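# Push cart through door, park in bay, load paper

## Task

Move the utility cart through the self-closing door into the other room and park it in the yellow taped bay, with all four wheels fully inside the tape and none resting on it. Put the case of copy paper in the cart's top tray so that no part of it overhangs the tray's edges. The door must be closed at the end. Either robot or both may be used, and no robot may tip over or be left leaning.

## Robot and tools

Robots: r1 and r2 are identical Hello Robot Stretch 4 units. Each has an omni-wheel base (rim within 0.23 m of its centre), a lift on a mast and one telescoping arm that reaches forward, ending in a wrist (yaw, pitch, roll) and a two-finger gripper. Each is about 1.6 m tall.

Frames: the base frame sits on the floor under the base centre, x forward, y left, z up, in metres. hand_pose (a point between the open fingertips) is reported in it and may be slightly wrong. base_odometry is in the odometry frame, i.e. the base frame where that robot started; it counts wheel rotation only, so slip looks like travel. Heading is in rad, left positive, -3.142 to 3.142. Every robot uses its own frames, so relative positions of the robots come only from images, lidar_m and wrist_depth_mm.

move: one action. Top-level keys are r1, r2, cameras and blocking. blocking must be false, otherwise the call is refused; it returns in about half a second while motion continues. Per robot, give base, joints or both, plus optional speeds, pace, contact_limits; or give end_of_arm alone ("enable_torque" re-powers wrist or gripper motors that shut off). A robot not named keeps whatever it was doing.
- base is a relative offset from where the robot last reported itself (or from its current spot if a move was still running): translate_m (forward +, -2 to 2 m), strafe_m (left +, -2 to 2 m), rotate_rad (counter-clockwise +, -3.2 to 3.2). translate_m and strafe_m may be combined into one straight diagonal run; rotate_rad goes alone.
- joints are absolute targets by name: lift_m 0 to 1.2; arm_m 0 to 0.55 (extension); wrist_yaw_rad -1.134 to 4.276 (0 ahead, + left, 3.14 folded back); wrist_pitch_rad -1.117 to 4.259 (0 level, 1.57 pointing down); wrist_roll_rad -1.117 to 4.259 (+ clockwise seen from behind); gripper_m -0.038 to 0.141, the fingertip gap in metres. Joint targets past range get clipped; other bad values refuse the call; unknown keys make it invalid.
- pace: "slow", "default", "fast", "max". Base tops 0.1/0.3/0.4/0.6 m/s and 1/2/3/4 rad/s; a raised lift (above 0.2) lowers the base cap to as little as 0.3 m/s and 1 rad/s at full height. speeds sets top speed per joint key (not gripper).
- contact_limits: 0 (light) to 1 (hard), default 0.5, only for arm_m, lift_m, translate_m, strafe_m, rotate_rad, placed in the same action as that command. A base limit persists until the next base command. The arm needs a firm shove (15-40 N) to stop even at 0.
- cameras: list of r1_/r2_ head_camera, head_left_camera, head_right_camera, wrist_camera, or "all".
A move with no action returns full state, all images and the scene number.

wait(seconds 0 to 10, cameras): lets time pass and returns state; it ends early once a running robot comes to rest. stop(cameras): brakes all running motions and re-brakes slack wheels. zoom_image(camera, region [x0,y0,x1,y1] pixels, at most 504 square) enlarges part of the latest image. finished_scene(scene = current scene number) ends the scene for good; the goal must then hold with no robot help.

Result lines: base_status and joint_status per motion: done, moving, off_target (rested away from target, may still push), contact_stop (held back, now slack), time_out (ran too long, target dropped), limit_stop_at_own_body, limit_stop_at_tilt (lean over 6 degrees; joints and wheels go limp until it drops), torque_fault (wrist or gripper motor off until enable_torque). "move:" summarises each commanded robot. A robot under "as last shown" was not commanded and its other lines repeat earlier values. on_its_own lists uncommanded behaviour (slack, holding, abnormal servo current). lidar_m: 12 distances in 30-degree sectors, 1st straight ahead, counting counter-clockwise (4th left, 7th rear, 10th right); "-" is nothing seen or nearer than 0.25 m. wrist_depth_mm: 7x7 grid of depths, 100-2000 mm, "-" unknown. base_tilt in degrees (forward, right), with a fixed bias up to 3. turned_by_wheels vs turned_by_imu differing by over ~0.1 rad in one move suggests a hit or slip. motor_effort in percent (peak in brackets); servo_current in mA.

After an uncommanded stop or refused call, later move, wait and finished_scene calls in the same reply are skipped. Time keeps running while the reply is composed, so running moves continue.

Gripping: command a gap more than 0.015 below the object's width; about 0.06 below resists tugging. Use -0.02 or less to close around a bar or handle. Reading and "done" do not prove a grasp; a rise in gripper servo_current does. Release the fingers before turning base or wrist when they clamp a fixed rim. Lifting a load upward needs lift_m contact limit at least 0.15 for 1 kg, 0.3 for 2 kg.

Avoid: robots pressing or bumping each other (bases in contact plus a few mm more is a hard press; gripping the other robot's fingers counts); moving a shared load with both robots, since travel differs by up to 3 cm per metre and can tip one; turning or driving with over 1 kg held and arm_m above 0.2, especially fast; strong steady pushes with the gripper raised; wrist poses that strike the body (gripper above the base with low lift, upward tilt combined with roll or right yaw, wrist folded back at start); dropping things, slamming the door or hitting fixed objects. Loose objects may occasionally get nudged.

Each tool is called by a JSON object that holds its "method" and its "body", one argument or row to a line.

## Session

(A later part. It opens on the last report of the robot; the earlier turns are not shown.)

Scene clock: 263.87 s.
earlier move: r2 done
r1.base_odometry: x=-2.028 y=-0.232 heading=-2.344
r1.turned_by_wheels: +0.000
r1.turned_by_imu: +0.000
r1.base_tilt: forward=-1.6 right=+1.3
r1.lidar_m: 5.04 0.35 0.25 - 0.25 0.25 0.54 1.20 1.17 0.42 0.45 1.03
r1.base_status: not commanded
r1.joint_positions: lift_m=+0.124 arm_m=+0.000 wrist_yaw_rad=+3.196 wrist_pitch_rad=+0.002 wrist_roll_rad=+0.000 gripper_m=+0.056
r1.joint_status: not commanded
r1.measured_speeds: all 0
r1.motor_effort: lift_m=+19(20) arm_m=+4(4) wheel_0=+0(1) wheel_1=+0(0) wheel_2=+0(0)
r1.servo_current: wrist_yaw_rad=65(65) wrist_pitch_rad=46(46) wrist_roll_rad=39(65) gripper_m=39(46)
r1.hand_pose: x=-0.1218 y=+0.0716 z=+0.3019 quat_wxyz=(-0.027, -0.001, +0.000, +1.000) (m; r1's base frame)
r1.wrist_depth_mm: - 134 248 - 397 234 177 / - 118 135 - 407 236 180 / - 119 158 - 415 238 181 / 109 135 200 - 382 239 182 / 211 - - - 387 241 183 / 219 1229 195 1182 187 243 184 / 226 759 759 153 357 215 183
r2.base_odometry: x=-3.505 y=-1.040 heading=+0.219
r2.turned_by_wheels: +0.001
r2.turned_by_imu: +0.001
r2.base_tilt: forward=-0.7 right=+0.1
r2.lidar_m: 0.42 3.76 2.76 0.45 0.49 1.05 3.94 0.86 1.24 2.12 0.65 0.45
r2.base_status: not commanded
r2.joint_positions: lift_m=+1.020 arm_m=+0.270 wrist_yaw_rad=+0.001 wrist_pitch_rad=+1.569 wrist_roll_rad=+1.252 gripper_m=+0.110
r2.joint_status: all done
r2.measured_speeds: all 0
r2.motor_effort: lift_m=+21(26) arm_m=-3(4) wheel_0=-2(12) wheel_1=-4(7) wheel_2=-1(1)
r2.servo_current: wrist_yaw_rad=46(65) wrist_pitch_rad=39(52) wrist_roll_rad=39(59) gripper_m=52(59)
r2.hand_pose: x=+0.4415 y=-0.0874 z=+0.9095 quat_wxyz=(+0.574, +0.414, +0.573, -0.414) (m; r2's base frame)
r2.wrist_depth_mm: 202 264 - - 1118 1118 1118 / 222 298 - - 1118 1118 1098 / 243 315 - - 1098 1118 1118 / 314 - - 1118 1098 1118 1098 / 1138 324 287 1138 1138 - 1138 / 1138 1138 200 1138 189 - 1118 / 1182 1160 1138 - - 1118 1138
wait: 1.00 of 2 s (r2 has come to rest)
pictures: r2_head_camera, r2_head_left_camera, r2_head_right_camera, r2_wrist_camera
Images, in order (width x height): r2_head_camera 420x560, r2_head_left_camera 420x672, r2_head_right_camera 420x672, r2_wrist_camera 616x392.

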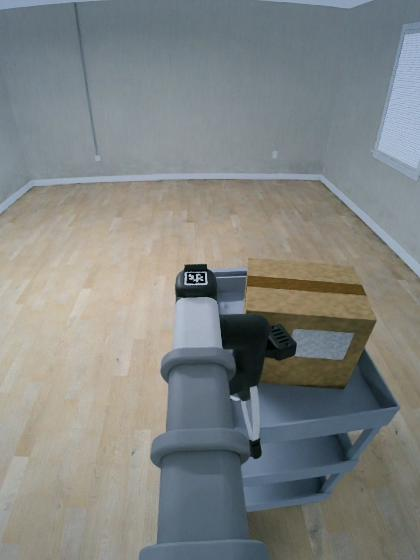

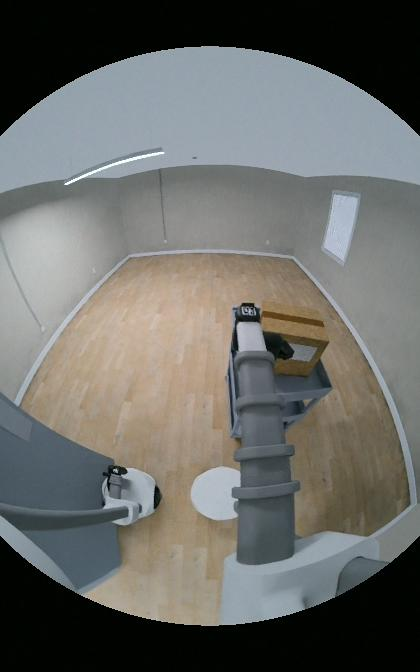

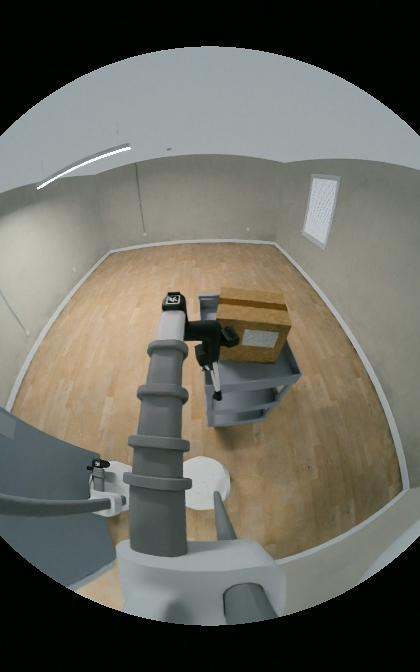

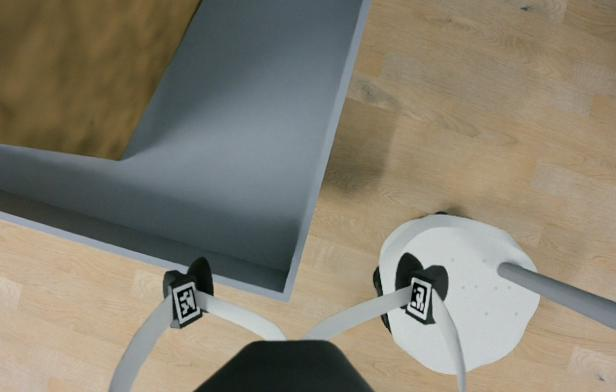

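{"method": "move", "body": {
  "r2": {"joints":{"gripper_m":0.0,"arm_m":0.15,"wrist_roll_rad":1.57}},
  "blocking": false
}}

{"method": "wait", "body": {
  "seconds": 0.6
}}

{"method": "move", "body": {
  "r2": {"base":{"strafe_m":-0.65}},
  "blocking": false
}}

{"method": "wait", "body": {
  "seconds": 5,
  "cameras": ["r2_head_camera","r2_wrist_camera"]
}}

Scene clock: 274.17 s.
move: r2 moving
r1: as last shown
r1.lidar_m: 5.03 0.34 0.25 - 0.25 0.27 0.56 1.19 1.18 0.43 0.47 1.04
r1.motor_effort: lift_m=+20(20) arm_m=+4(4) wheel_0=+0(1) wheel_1=+0(0) wheel_2=+0(0)
r1.servo_current: wrist_yaw_rad=52(59) wrist_pitch_rad=39(52) wrist_roll_rad=65(65) gripper_m=39(46)
r1.wrist_depth_mm: - 134 248 - 397 235 177 / - 118 135 - 407 237 179 / - 119 158 - 410 238 180 / 109 135 200 - 384 240 182 / 212 - - - 387 241 183 / 218 1229 194 1182 187 242 183 / 226 759 741 153 355 215 183
r2.base_odometry: x=-3.505 y=-1.040 heading=+0.219
r2.turned_by_wheels: +0.000
r2.turned_by_imu: +0.000
r2.base_tilt: forward=-0.7 right=+0.1
r2.lidar_m: 0.42 3.76 2.74 0.43 0.47 1.04 3.95 0.87 1.23 2.13 0.63 0.46
r2.base_status: not commanded
r2.joint_positions: lift_m=+1.020 arm_m=+0.219 wrist_yaw_rad=+0.001 wrist_pitch_rad=+1.569 wrist_roll_rad=+1.567 gripper_m=+0.094
r2.joint_status: arm_m moving; wrist_roll_rad moving; gripper_m moving
r2.measured_speeds: translate_m=+0.000 strafe_m=+0.000 rotate_rad=+0.000 lift_m=+0.000 arm_m=-0.195 wrist_yaw_rad=+0.000 wrist_pitch_rad=+0.000 wrist_roll_rad=+0.061
r2.motor_effort: lift_m=+21(21) arm_m=-7(11) wheel_0=-1(2) wheel_1=-4(4) wheel_2=-1(1)
r2.servo_current: wrist_yaw_rad=59(59) wrist_pitch_rad=46(46) wrist_roll_rad=39(85) gripper_m=104(104)
r2.hand_pose: x=+0.3909 y=-0.0874 z=+0.9095 quat_wxyz=(+0.502, +0.499, +0.501, -0.498) (m; r2's base frame)
r2.wrist_depth_mm: 294 - - 1118 1118 1118 1118 / 301 - - 1138 1118 1098 1118 / 317 - - 1098 1118 1118 1118 / 320 - - 1118 1098 1118 1118 / - - 298 1118 1138 - 1138 / 327 289 196 1138 193 1118 1160 / 1138 1138 1138 - 1138 1118 1098
pictures: none

Scene clock: 274.77 s.
earlier move: r2 moving
r1.base_odometry: x=-2.028 y=-0.232 heading=-2.344
r1.turned_by_wheels: +0.000
r1.turned_by_imu: +0.000
r1.base_tilt: forward=-1.5 right=+1.3
r1.lidar_m: 5.03 0.32 0.25 - 0.25 0.25 0.56 1.20 1.18 0.43 0.44 1.04
r1.base_status: not commanded
r1.joint_positions: lift_m=+0.124 arm_m=+0.000 wrist_yaw_rad=+3.196 wrist_pitch_rad=+0.002 wrist_roll_rad=+0.000 gripper_m=+0.056
r1.joint_status: not commanded
r1.measured_speeds: all 0
r1.motor_effort: lift_m=+20(20) arm_m=+4(4) wheel_0=+0(1) wheel_1=+0(0) wheel_2=+0(0)
r1.servo_current: wrist_yaw_rad=72(72) wrist_pitch_rad=39(52) wrist_roll_rad=46(65) gripper_m=39(46)
r1.hand_pose: x=-0.1218 y=+0.0716 z=+0.3019 quat_wxyz=(-0.027, -0.001, +0.000, +1.000) (m; r1's base frame)
r1.wrist_depth_mm: - 134 247 - 397 234 177 / - 118 135 - 407 236 179 / - 120 158 - 413 239 181 / 109 135 199 - 382 239 183 / 212 - - - 387 242 183 / 218 1205 193 1182 187 243 183 / 225 750 759 153 357 215 184
r2.base_odometry: x=-3.505 y=-1.040 heading=+0.219
r2.turned_by_wheels: +0.000
r2.turned_by_imu: +0.000
r2.base_tilt: forward=-0.7 right=+0.1
r2.lidar_m: 0.43 3.76 2.74 0.45 0.51 1.04 3.94 0.87 1.23 2.12 0.65 0.46
r2.base_status: not commanded
r2.joint_positions: lift_m=+1.020 arm_m=+0.150 wrist_yaw_rad=+0.001 wrist_pitch_rad=+1.569 wrist_roll_rad=+1.568 gripper_m=+0.031
r2.joint_status: arm_m moving; wrist_roll_rad moving; gripper_m moving
r2.measured_speeds: translate_m=+0.000 strafe_m=+0.000 rotate_rad=+0.000 lift_m=+0.000 arm_m=-0.005 wrist_yaw_rad=+0.000 wrist_pitch_rad=+0.000 wrist_roll_rad=+0.000
r2.motor_effort: lift_m=+21(21) arm_m=-6(11) wheel_0=-2(2) wheel_1=-4(4) wheel_2=+0(1)
r2.servo_current: wrist_yaw_rad=52(59) wrist_pitch_rad=39(46) wrist_roll_rad=33(85) gripper_m=124(169)
r2.hand_pose: x=+0.3217 y=-0.0874 z=+0.9095 quat_wxyz=(+0.501, +0.500, +0.500, -0.499) (m; r2's base frame)
r2.wrist_depth_mm: - - 1118 1118 1118 1118 1118 / - - 960 1118 1138 1118 1118 / - - 661 1138 1138 1118 1138 / - - 788 1118 - 1118 1118 / - - 1160 1138 - - 1138 / 330 1160 195 1138 186 1118 1118 / 1138 1118 1118 - - 1138 1138
wait: 0.60 s; no rest
pictures: none

Scene clock: 275.27 s.
earlier move: r2 moving
move: r2 moving
r1: as last shown
r1.base_tilt: forward=-1.6 right=+1.3
r1.lidar_m: 5.03 0.31 0.25 - 0.25 0.25 0.56 1.21 1.16 0.47 0.52 1.05
r1.motor_effort: lift_m=+19(20) arm_m=+4(4) wheel_0=+0(1) wheel_1=+0(0) wheel_2=+0(0)
r1.servo_current: wrist_yaw_rad=72(72) wrist_pitch_rad=39(46) wrist_roll_rad=59(72) gripper_m=39(46)
r1.wrist_depth_mm: - 134 248 - 397 234 177 / - 118 135 - 404 237 179 / - 119 159 - 410 239 181 / 109 135 200 - 382 240 183 / 211 - - - 382 242 183 / 218 1205 193 1182 188 241 183 / 225 750 750 153 357 215 183
r2.base_odometry: x=-3.497 y=-1.076 heading=+0.219
r2.turned_by_wheels: +0.000
r2.turned_by_imu: +0.000
r2.base_tilt: forward=-0.7 right=+0.1
r2.lidar_m: 0.43 3.80 2.79 0.50 0.51 1.09 0.90 0.87 1.22 2.07 0.64 0.44
r2.base_status: strafe_m moving
r2.joint_positions: lift_m=+1.020 arm_m=+0.150 wrist_yaw_rad=+0.001 wrist_pitch_rad=+1.569 wrist_roll_rad=+1.568 gripper_m=+0.001
r2.joint_status: gripper_m moving; the others done
r2.measured_speeds: translate_m=+0.000 strafe_m=-0.140 rotate_rad=-0.001 lift_m=+0.000 arm_m=+0.000 wrist_yaw_rad=+0.000 wrist_pitch_rad=+0.000 wrist_roll_rad=+0.000
r2.motor_effort: lift_m=+21(21) arm_m=-7(7) wheel_0=+8(11) wheel_1=-11(13) wheel_2=+0(2)
r2.servo_current: wrist_yaw_rad=52(59) wrist_pitch_rad=46(46) wrist_roll_rad=39(59) gripper_m=65(137)
r2.hand_pose: x=+0.3217 y=-0.0874 z=+0.9095 quat_wxyz=(+0.501, +0.500, +0.500, -0.499) (m; r2's base frame)
r2.wrist_depth_mm: - - 1138 1118 1118 1138 1138 / - - 976 1118 1138 1098 1118 / - - 976 1138 1118 1098 1138 / - - 668 1118 - 1138 1118 / - - 634 1138 - - 1118 / 332 330 186 193 173 1118 1118 / 1160 276 1138 - - 1118 1138
pictures: none

Scene clock: 278.27 s.
earlier move: r2 done
r1.base_odometry: x=-2.028 y=-0.232 heading=-2.344
r1.turned_by_wheels: +0.000
r1.turned_by_imu: +0.000
r1.base_tilt: forward=-1.5 right=+1.3
r1.lidar_m: 5.03 0.33 0.25 - 0.25 0.25 0.56 1.22 1.17 1.05 0.88 1.05
r1.base_status: not commanded
r1.joint_positions: lift_m=+0.124 arm_m=+0.000 wrist_yaw_rad=+3.196 wrist_pitch_rad=+0.002 wrist_roll_rad=+0.000 gripper_m=+0.056
r1.joint_status: not commanded
r1.measured_speeds: all 0
r1.motor_effort: lift_m=+19(20) arm_m=+4(4) wheel_0=+0(1) wheel_1=+0(0) wheel_2=+0(0)
r1.servo_current: wrist_yaw_rad=46(72) wrist_pitch_rad=46(52) wrist_roll_rad=33(72) gripper_m=46(46)
r1.hand_pose: x=-0.1218 y=+0.0716 z=+0.3019 quat_wxyz=(-0.027, -0.001, +0.000, +1.000) (m; r1's base frame)
r1.wrist_depth_mm: - 134 249 - 399 234 177 / - 118 135 - 404 236 179 / - 119 158 - 413 239 181 / 109 135 200 - 382 239 182 / 212 - - - 389 241 183 / 218 1229 193 1182 187 242 183 / 225 750 759 153 357 215 183
r2.base_odometry: x=-3.364 y=-1.675 heading=+0.219
r2.turned_by_wheels: +0.000
r2.turned_by_imu: +0.000
r2.base_tilt: forward=-0.7 right=+0.1
r2.lidar_m: 0.56 0.47 0.63 1.07 1.49 0.90 0.84 0.87 1.20 1.48 1.52 2.09
r2.base_status: done
r2.joint_positions: lift_m=+1.020 arm_m=+0.150 wrist_yaw_rad=+0.001 wrist_pitch_rad=+1.569 wrist_roll_rad=+1.568 gripper_m=+0.001
r2.joint_status: all done
r2.measured_speeds: all 0
r2.motor_effort: lift_m=+20(21) arm_m=-7(7) wheel_0=+2(12) wheel_1=-3(13) wheel_2=+0(2)
r2.servo_current: wrist_yaw_rad=52(59) wrist_pitch_rad=33(52) wrist_roll_rad=46(65) gripper_m=65(137)
r2.hand_pose: x=+0.3217 y=-0.0874 z=+0.9096 quat_wxyz=(+0.501, +0.500, +0.500, -0.499) (m; r2's base frame)
r2.wrist_depth_mm: 1118 1138 1138 1118 1138 1138 1118 / 1138 1118 1118 1118 1138 1118 1118 / 1138 1118 1118 1118 1160 1118 1118 / 1138 1138 1118 1138 - 1118 1118 / 1138 1138 1138 1118 - - 1118 / 1138 1118 185 193 174 1118 1138 / - 116 - - - 1118 1118
wait: 3.00 of 5 s (r2 has come to rest)
pictures: r2_head_camera, r2_wrist_camera
Images, in order (width x height): r2_head_camera 420x560, r2_wrist_camera 616x392.

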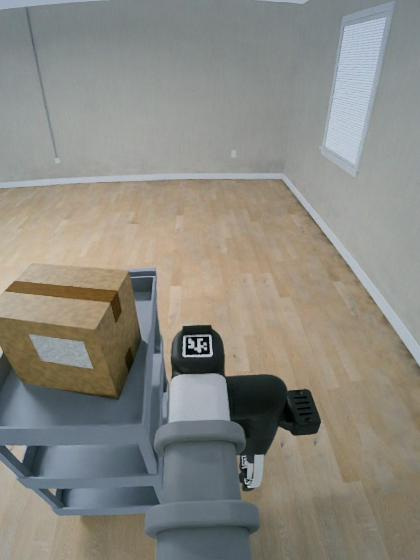

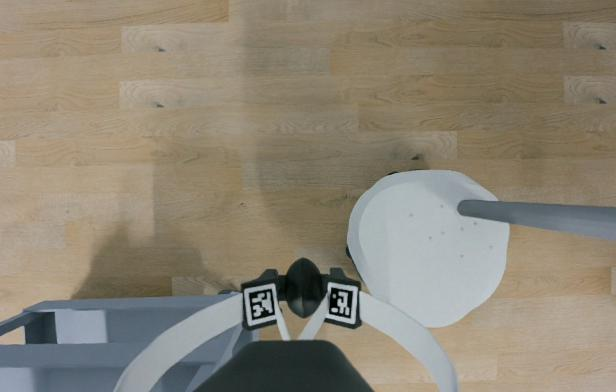

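{"method": "move", "body": {
  "r2": {"base":{"strafe_m":-0.1}},
  "blocking": false
}}

{"method": "wait", "body": {
  "seconds": 1.7
}}

{"method": "move", "body": {
  "r2": {"joints":{"arm_m":0.44}},
  "blocking": false
}}

{"method": "wait", "body": {
  "seconds": 2
}}

{"method": "move", "body": {
  "r2": {"joints":{"lift_m":0.89}},
  "contact_limits": {},
  "blocking": false
}}

{"method": "wait", "body": {
  "seconds": 2,
  "cameras": ["r2_head_camera","r2_wrist_camera"]
}}

Scene clock: 285.37 s.
move: r2 moving
r1: as last shown
r1.base_tilt: forward=-1.6 right=+1.3
r1.lidar_m: 5.03 0.32 0.25 - 0.25 0.25 0.54 1.19 1.18 1.11 0.86 1.05
r1.motor_effort: lift_m=+19(20) arm_m=+4(4) wheel_0=-1(1) wheel_1=+0(0) wheel_2=+0(0)
r1.servo_current: wrist_yaw_rad=39(65) wrist_pitch_rad=46(46) wrist_roll_rad=39(59) gripper_m=46(46)
r1.wrist_depth_mm: - 134 248 - 399 233 178 / - 118 135 - 404 236 179 / - 120 159 - 410 239 181 / 109 135 200 - 384 238 182 / 212 - - - 384 241 183 / 219 1205 194 1182 188 242 183 / 225 750 759 153 355 216 184
r2.base_odometry: x=-3.356 y=-1.710 heading=+0.219
r2.turned_by_wheels: +0.000
r2.turned_by_imu: +0.000
r2.base_tilt: forward=-0.7 right=+0.0
r2.lidar_m: 0.67 0.49 0.64 1.13 1.53 0.87 0.82 0.87 1.20 1.41 1.50 2.06
r2.base_status: strafe_m moving
r2.joint_positions: lift_m=+1.020 arm_m=+0.150 wrist_yaw_rad=+0.001 wrist_pitch_rad=+1.569 wrist_roll_rad=+1.568 gripper_m=+0.001
r2.joint_status: not commanded
r2.measured_speeds: translate_m=+0.000 strafe_m=-0.139 rotate_rad=-0.001 lift_m=+0.000 arm_m=+0.000 wrist_yaw_rad=+0.000 wrist_pitch_rad=+0.000 wrist_roll_rad=+0.000
r2.motor_effort: lift_m=+20(21) arm_m=-7(7) wheel_0=+8(13) wheel_1=-11(11) wheel_2=+1(1)
r2.servo_current: wrist_yaw_rad=46(46) wrist_pitch_rad=39(46) wrist_roll_rad=46(52) gripper_m=72(72)
r2.hand_pose: x=+0.3217 y=-0.0874 z=+0.9096 quat_wxyz=(+0.501, +0.500, +0.500, -0.499) (m; r2's base frame)
r2.wrist_depth_mm: 1138 1118 1118 1118 1118 1160 1098 / 1118 1138 1118 1118 1118 1118 1118 / 1118 1118 1138 1138 1118 1118 1118 / 1118 1138 1138 1118 - 1118 1138 / 1138 1118 1138 1118 - - 1118 / 1138 1098 187 193 174 1118 1160 / - 116 - - - 1138 1138
pictures: none

Scene clock: 286.33 s.
earlier move: r2 done
r1.base_odometry: x=-2.028 y=-0.232 heading=-2.344
r1.turned_by_wheels: +0.000
r1.turned_by_imu: +0.000
r1.base_tilt: forward=-1.6 right=+1.3
r1.lidar_m: 5.03 0.35 0.25 - 0.25 0.25 0.56 1.19 1.16 1.17 0.87 1.04
r1.base_status: not commanded
r1.joint_positions: lift_m=+0.124 arm_m=+0.000 wrist_yaw_rad=+3.196 wrist_pitch_rad=+0.002 wrist_roll_rad=+0.000 gripper_m=+0.056
r1.joint_status: not commanded
r1.measured_speeds: all 0
r1.motor_effort: lift_m=+19(20) arm_m=+4(4) wheel_0=+0(1) wheel_1=+0(0) wheel_2=+0(0)
r1.servo_current: wrist_yaw_rad=52(65) wrist_pitch_rad=46(46) wrist_roll_rad=52(59) gripper_m=39(46)
r1.hand_pose: x=-0.1218 y=+0.0716 z=+0.3019 quat_wxyz=(-0.027, -0.001, +0.000, +1.000) (m; r1's base frame)
r1.wrist_depth_mm: - 134 249 - 402 234 177 / - 118 135 - 404 237 179 / - 119 158 - 413 238 181 / 109 135 200 - 379 240 182 / 212 - - - 387 242 183 / 219 1205 193 1182 187 242 183 / 226 759 750 153 355 216 183
r2.base_odometry: x=-3.342 y=-1.772 heading=+0.219
r2.turned_by_wheels: +0.000
r2.turned_by_imu: +0.000
r2.base_tilt: forward=-0.7 right=+0.1
r2.lidar_m: 0.99 0.51 0.64 1.19 1.57 0.89 0.83 0.89 1.21 1.37 1.43 1.97
r2.base_status: done
r2.joint_positions: lift_m=+1.020 arm_m=+0.150 wrist_yaw_rad=+0.001 wrist_pitch_rad=+1.569 wrist_roll_rad=+1.568 gripper_m=+0.001
r2.joint_status: not commanded
r2.measured_speeds: all 0
r2.motor_effort: lift_m=+20(21) arm_m=-7(7) wheel_0=+3(14) wheel_1=-2(13) wheel_2=+0(1)
r2.servo_current: wrist_yaw_rad=39(65) wrist_pitch_rad=39(46) wrist_roll_rad=52(59) gripper_m=65(72)
r2.hand_pose: x=+0.3217 y=-0.0874 z=+0.9096 quat_wxyz=(+0.501, +0.500, +0.500, -0.499) (m; r2's base frame)
r2.wrist_depth_mm: 1118 1118 1118 1118 1118 1098 1118 / 1118 1118 1098 1138 1118 1118 1098 / 1118 1138 1138 1118 1138 1118 1118 / 1138 1118 1160 1138 - 1138 1118 / 1138 1138 1138 1118 - - 1118 / 1138 1098 189 193 174 1138 1138 / - 116 - - - 1138 1118
wait: 0.97 of 1.7 s (r2 has come to rest)
pictures: none

Scene clock: 286.83 s.
move: r2 moving
r1: as last shown
r1.lidar_m: 5.04 0.31 0.25 - 0.25 0.25 0.57 1.20 1.15 1.16 0.86 1.07
r1.motor_effort: lift_m=+19(20) arm_m=+4(4) wheel_0=-1(1) wheel_1=+0(0) wheel_2=+0(0)
r1.servo_current: wrist_yaw_rad=39(78) wrist_pitch_rad=46(46) wrist_roll_rad=65(65) gripper_m=39(46)
r1.wrist_depth_mm: - 134 247 - 399 234 178 / - 118 134 - 407 236 179 / - 119 158 - 410 238 181 / 109 135 199 - 382 241 182 / 211 - - - 387 243 183 / 218 1229 194 1182 188 243 183 / 226 759 750 153 357 214 183
r2.base_odometry: x=-3.342 y=-1.772 heading=+0.219
r2.turned_by_wheels: +0.000
r2.turned_by_imu: +0.000
r2.base_tilt: forward=-0.7 right=+0.0
r2.lidar_m: 0.98 0.51 0.62 1.17 1.60 0.88 0.84 0.88 1.18 1.36 1.44 1.95
r2.base_status: not commanded
r2.joint_positions: lift_m=+1.020 arm_m=+0.201 wrist_yaw_rad=+0.001 wrist_pitch_rad=+1.569 wrist_roll_rad=+1.568 gripper_m=+0.001
r2.joint_status: arm_m moving
r2.measured_speeds: translate_m=+0.000 strafe_m=+0.000 rotate_rad=+0.000 lift_m=+0.000 arm_m=+0.195 wrist_yaw_rad=+0.000 wrist_pitch_rad=+0.000 wrist_roll_rad=+0.000
r2.motor_effort: lift_m=+20(21) arm_m=+8(10) wheel_0=+3(3) wheel_1=-3(3) wheel_2=+0(0)
r2.servo_current: wrist_yaw_rad=52(59) wrist_pitch_rad=39(52) wrist_roll_rad=52(59) gripper_m=78(78)
r2.hand_pose: x=+0.3721 y=-0.0874 z=+0.9096 quat_wxyz=(+0.501, +0.500, +0.500, -0.499) (m; r2's base frame)
r2.wrist_depth_mm: 1118 1138 1138 1138 1118 1118 1118 / 1138 1118 1138 1118 1118 1098 1118 / 1138 1138 1118 1138 1118 1138 1118 / 1118 1138 1138 1118 1098 1138 1118 / 1138 1160 1118 1118 - - 1138 / 1160 1118 189 193 174 1118 1138 / 1138 116 - - - 1118 1138
pictures: none

Scene clock: 288.33 s.
earlier move: r2 done
r1.base_odometry: x=-2.028 y=-0.232 heading=-2.344
r1.turned_by_wheels: +0.000
r1.turned_by_imu: +0.000
r1.base_tilt: forward=-1.6 right=+1.3
r1.lidar_m: 5.03 0.31 0.25 - 0.25 0.26 0.56 1.20 1.16 1.16 0.89 1.03
r1.base_status: not commanded
r1.joint_positions: lift_m=+0.124 arm_m=+0.000 wrist_yaw_rad=+3.196 wrist_pitch_rad=+0.002 wrist_roll_rad=+0.000 gripper_m=+0.056
r1.joint_status: not commanded
r1.measured_speeds: all 0
r1.motor_effort: lift_m=+19(20) arm_m=+4(4) wheel_0=+1(1) wheel_1=+0(0) wheel_2=+0(0)
r1.servo_current: wrist_yaw_rad=33(78) wrist_pitch_rad=39(52) wrist_roll_rad=39(65) gripper_m=46(52)
r1.hand_pose: x=-0.1218 y=+0.0716 z=+0.3019 quat_wxyz=(-0.027, -0.001, +0.000, +1.000) (m; r1's base frame)
r1.wrist_depth_mm: - 134 248 - 397 235 177 / - 119 134 - 404 236 179 / - 119 158 - 413 239 181 / 109 135 199 - 387 239 182 / 212 - - - 389 243 183 / 219 1229 194 1182 187 242 183 / 225 759 750 153 355 216 183
r2.base_odometry: x=-3.342 y=-1.772 heading=+0.219
r2.turned_by_wheels: +0.000
r2.turned_by_imu: +0.000
r2.base_tilt: forward=-0.7 right=+0.1
r2.lidar_m: 0.97 0.49 0.62 1.17 1.59 0.89 0.84 0.88 1.20 1.36 1.44 1.92
r2.base_status: not commanded
r2.joint_positions: lift_m=+1.020 arm_m=+0.440 wrist_yaw_rad=+0.001 wrist_pitch_rad=+1.569 wrist_roll_rad=+1.568 gripper_m=+0.001
r2.joint_status: all done
r2.measured_speeds: all 0
r2.motor_effort: lift_m=+20(21) arm_m=+7(12) wheel_0=+3(4) wheel_1=-3(3) wheel_2=+0(0)
r2.servo_current: wrist_yaw_rad=52(65) wrist_pitch_rad=39(52) wrist_roll_rad=52(59) gripper_m=72(78)
r2.hand_pose: x=+0.6113 y=-0.0874 z=+0.9096 quat_wxyz=(+0.501, +0.500, +0.500, -0.499) (m; r2's base frame)
r2.wrist_depth_mm: 1160 1118 1118 1118 1118 1118 1118 / 1118 1138 1138 1118 1118 1118 1098 / 1138 1138 1118 1138 1118 1118 1118 / 1138 1118 1160 1118 1118 1118 - / 1138 1138 1118 1118 1138 1118 - / 1138 1138 189 193 182 1118 - / 1138 904 - - - 1118 1118
wait: 1.50 of 2 s (r2 has come to rest)
pictures: none


Scene clock: 290.33 s.
r1.base_odometry: x=-2.028 y=-0.232 heading=-2.344
r1.turned_by_wheels: +0.000
r1.turned_by_imu: +0.000
r1.base_tilt: forward=-1.6 right=+1.3
r1.lidar_m: 5.04 0.30 0.25 - 0.25 0.25 0.53 1.17 1.17 1.16 0.85 1.06
r1.base_status: not commanded
r1.joint_positions: lift_m=+0.124 arm_m=+0.000 wrist_yaw_rad=+3.196 wrist_pitch_rad=+0.002 wrist_roll_rad=+0.000 gripper_m=+0.056
r1.joint_status: not commanded
r1.measured_speeds: all 0
r1.motor_effort: lift_m=+19(20) arm_m=+4(4) wheel_0=+0(1) wheel_1=+0(0) wheel_2=+0(0)
r1.servo_current: wrist_yaw_rad=33(78) wrist_pitch_rad=39(52) wrist_roll_rad=52(65) gripper_m=39(52)
r1.hand_pose: x=-0.1218 y=+0.0716 z=+0.3019 quat_wxyz=(-0.027, -0.001, +0.000, +1.000) (m; r1's base frame)
r1.wrist_depth_mm: - 134 248 - 397 234 177 / - 118 135 - 404 236 179 / - 119 158 - 413 240 181 / 109 135 200 - 384 239 182 / 212 - - - 384 243 183 / 218 1182 193 1182 188 243 183 / 226 759 750 153 355 215 183
r2.base_odometry: x=-3.342 y=-1.772 heading=+0.219
r2.turned_by_wheels: +0.000
r2.turned_by_imu: +0.000
r2.base_tilt: forward=-0.6 right=+0.1
r2.lidar_m: 0.98 0.51 0.64 1.18 1.58 0.88 0.83 0.88 1.23 1.37 1.43 1.93
r2.base_status: not commanded
r2.joint_positions: lift_m=+1.020 arm_m=+0.440 wrist_yaw_rad=+0.001 wrist_pitch_rad=+1.569 wrist_roll_rad=+1.568 gripper_m=+0.001
r2.joint_status: all done
r2.measured_speeds: all 0
r2.motor_effort: lift_m=+20(21) arm_m=+8(12) wheel_0=+3(4) wheel_1=-2(3) wheel_2=+0(0)
r2.servo_current: wrist_yaw_rad=39(65) wrist_pitch_rad=46(52) wrist_roll_rad=52(59) gripper_m=65(78)
r2.hand_pose: x=+0.6113 y=-0.0874 z=+0.9096 quat_wxyz=(+0.501, +0.500, +0.500, -0.499) (m; r2's base frame)
r2.wrist_depth_mm: 1118 1138 1138 1118 1118 1118 1118 / 1138 1138 1118 1118 1138 1118 1138 / 1138 1138 1118 1118 1138 1118 1138 / 1160 1138 1138 1118 1118 1138 - / 1138 1138 1138 1138 1138 1138 - / 1138 1118 189 193 182 1118 - / 1118 904 - - - 1118 1118
wait: 2.00 s; at rest by 0.27 s
pictures: r2_head_camera, r2_wrist_camera
Images, in order (width x height): r2_head_camera 420x560, r2_wrist_camera 616x392.

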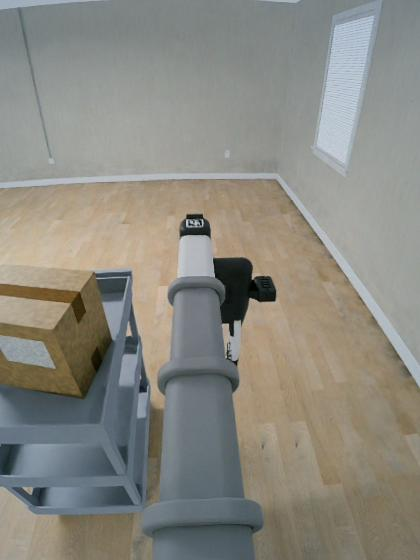

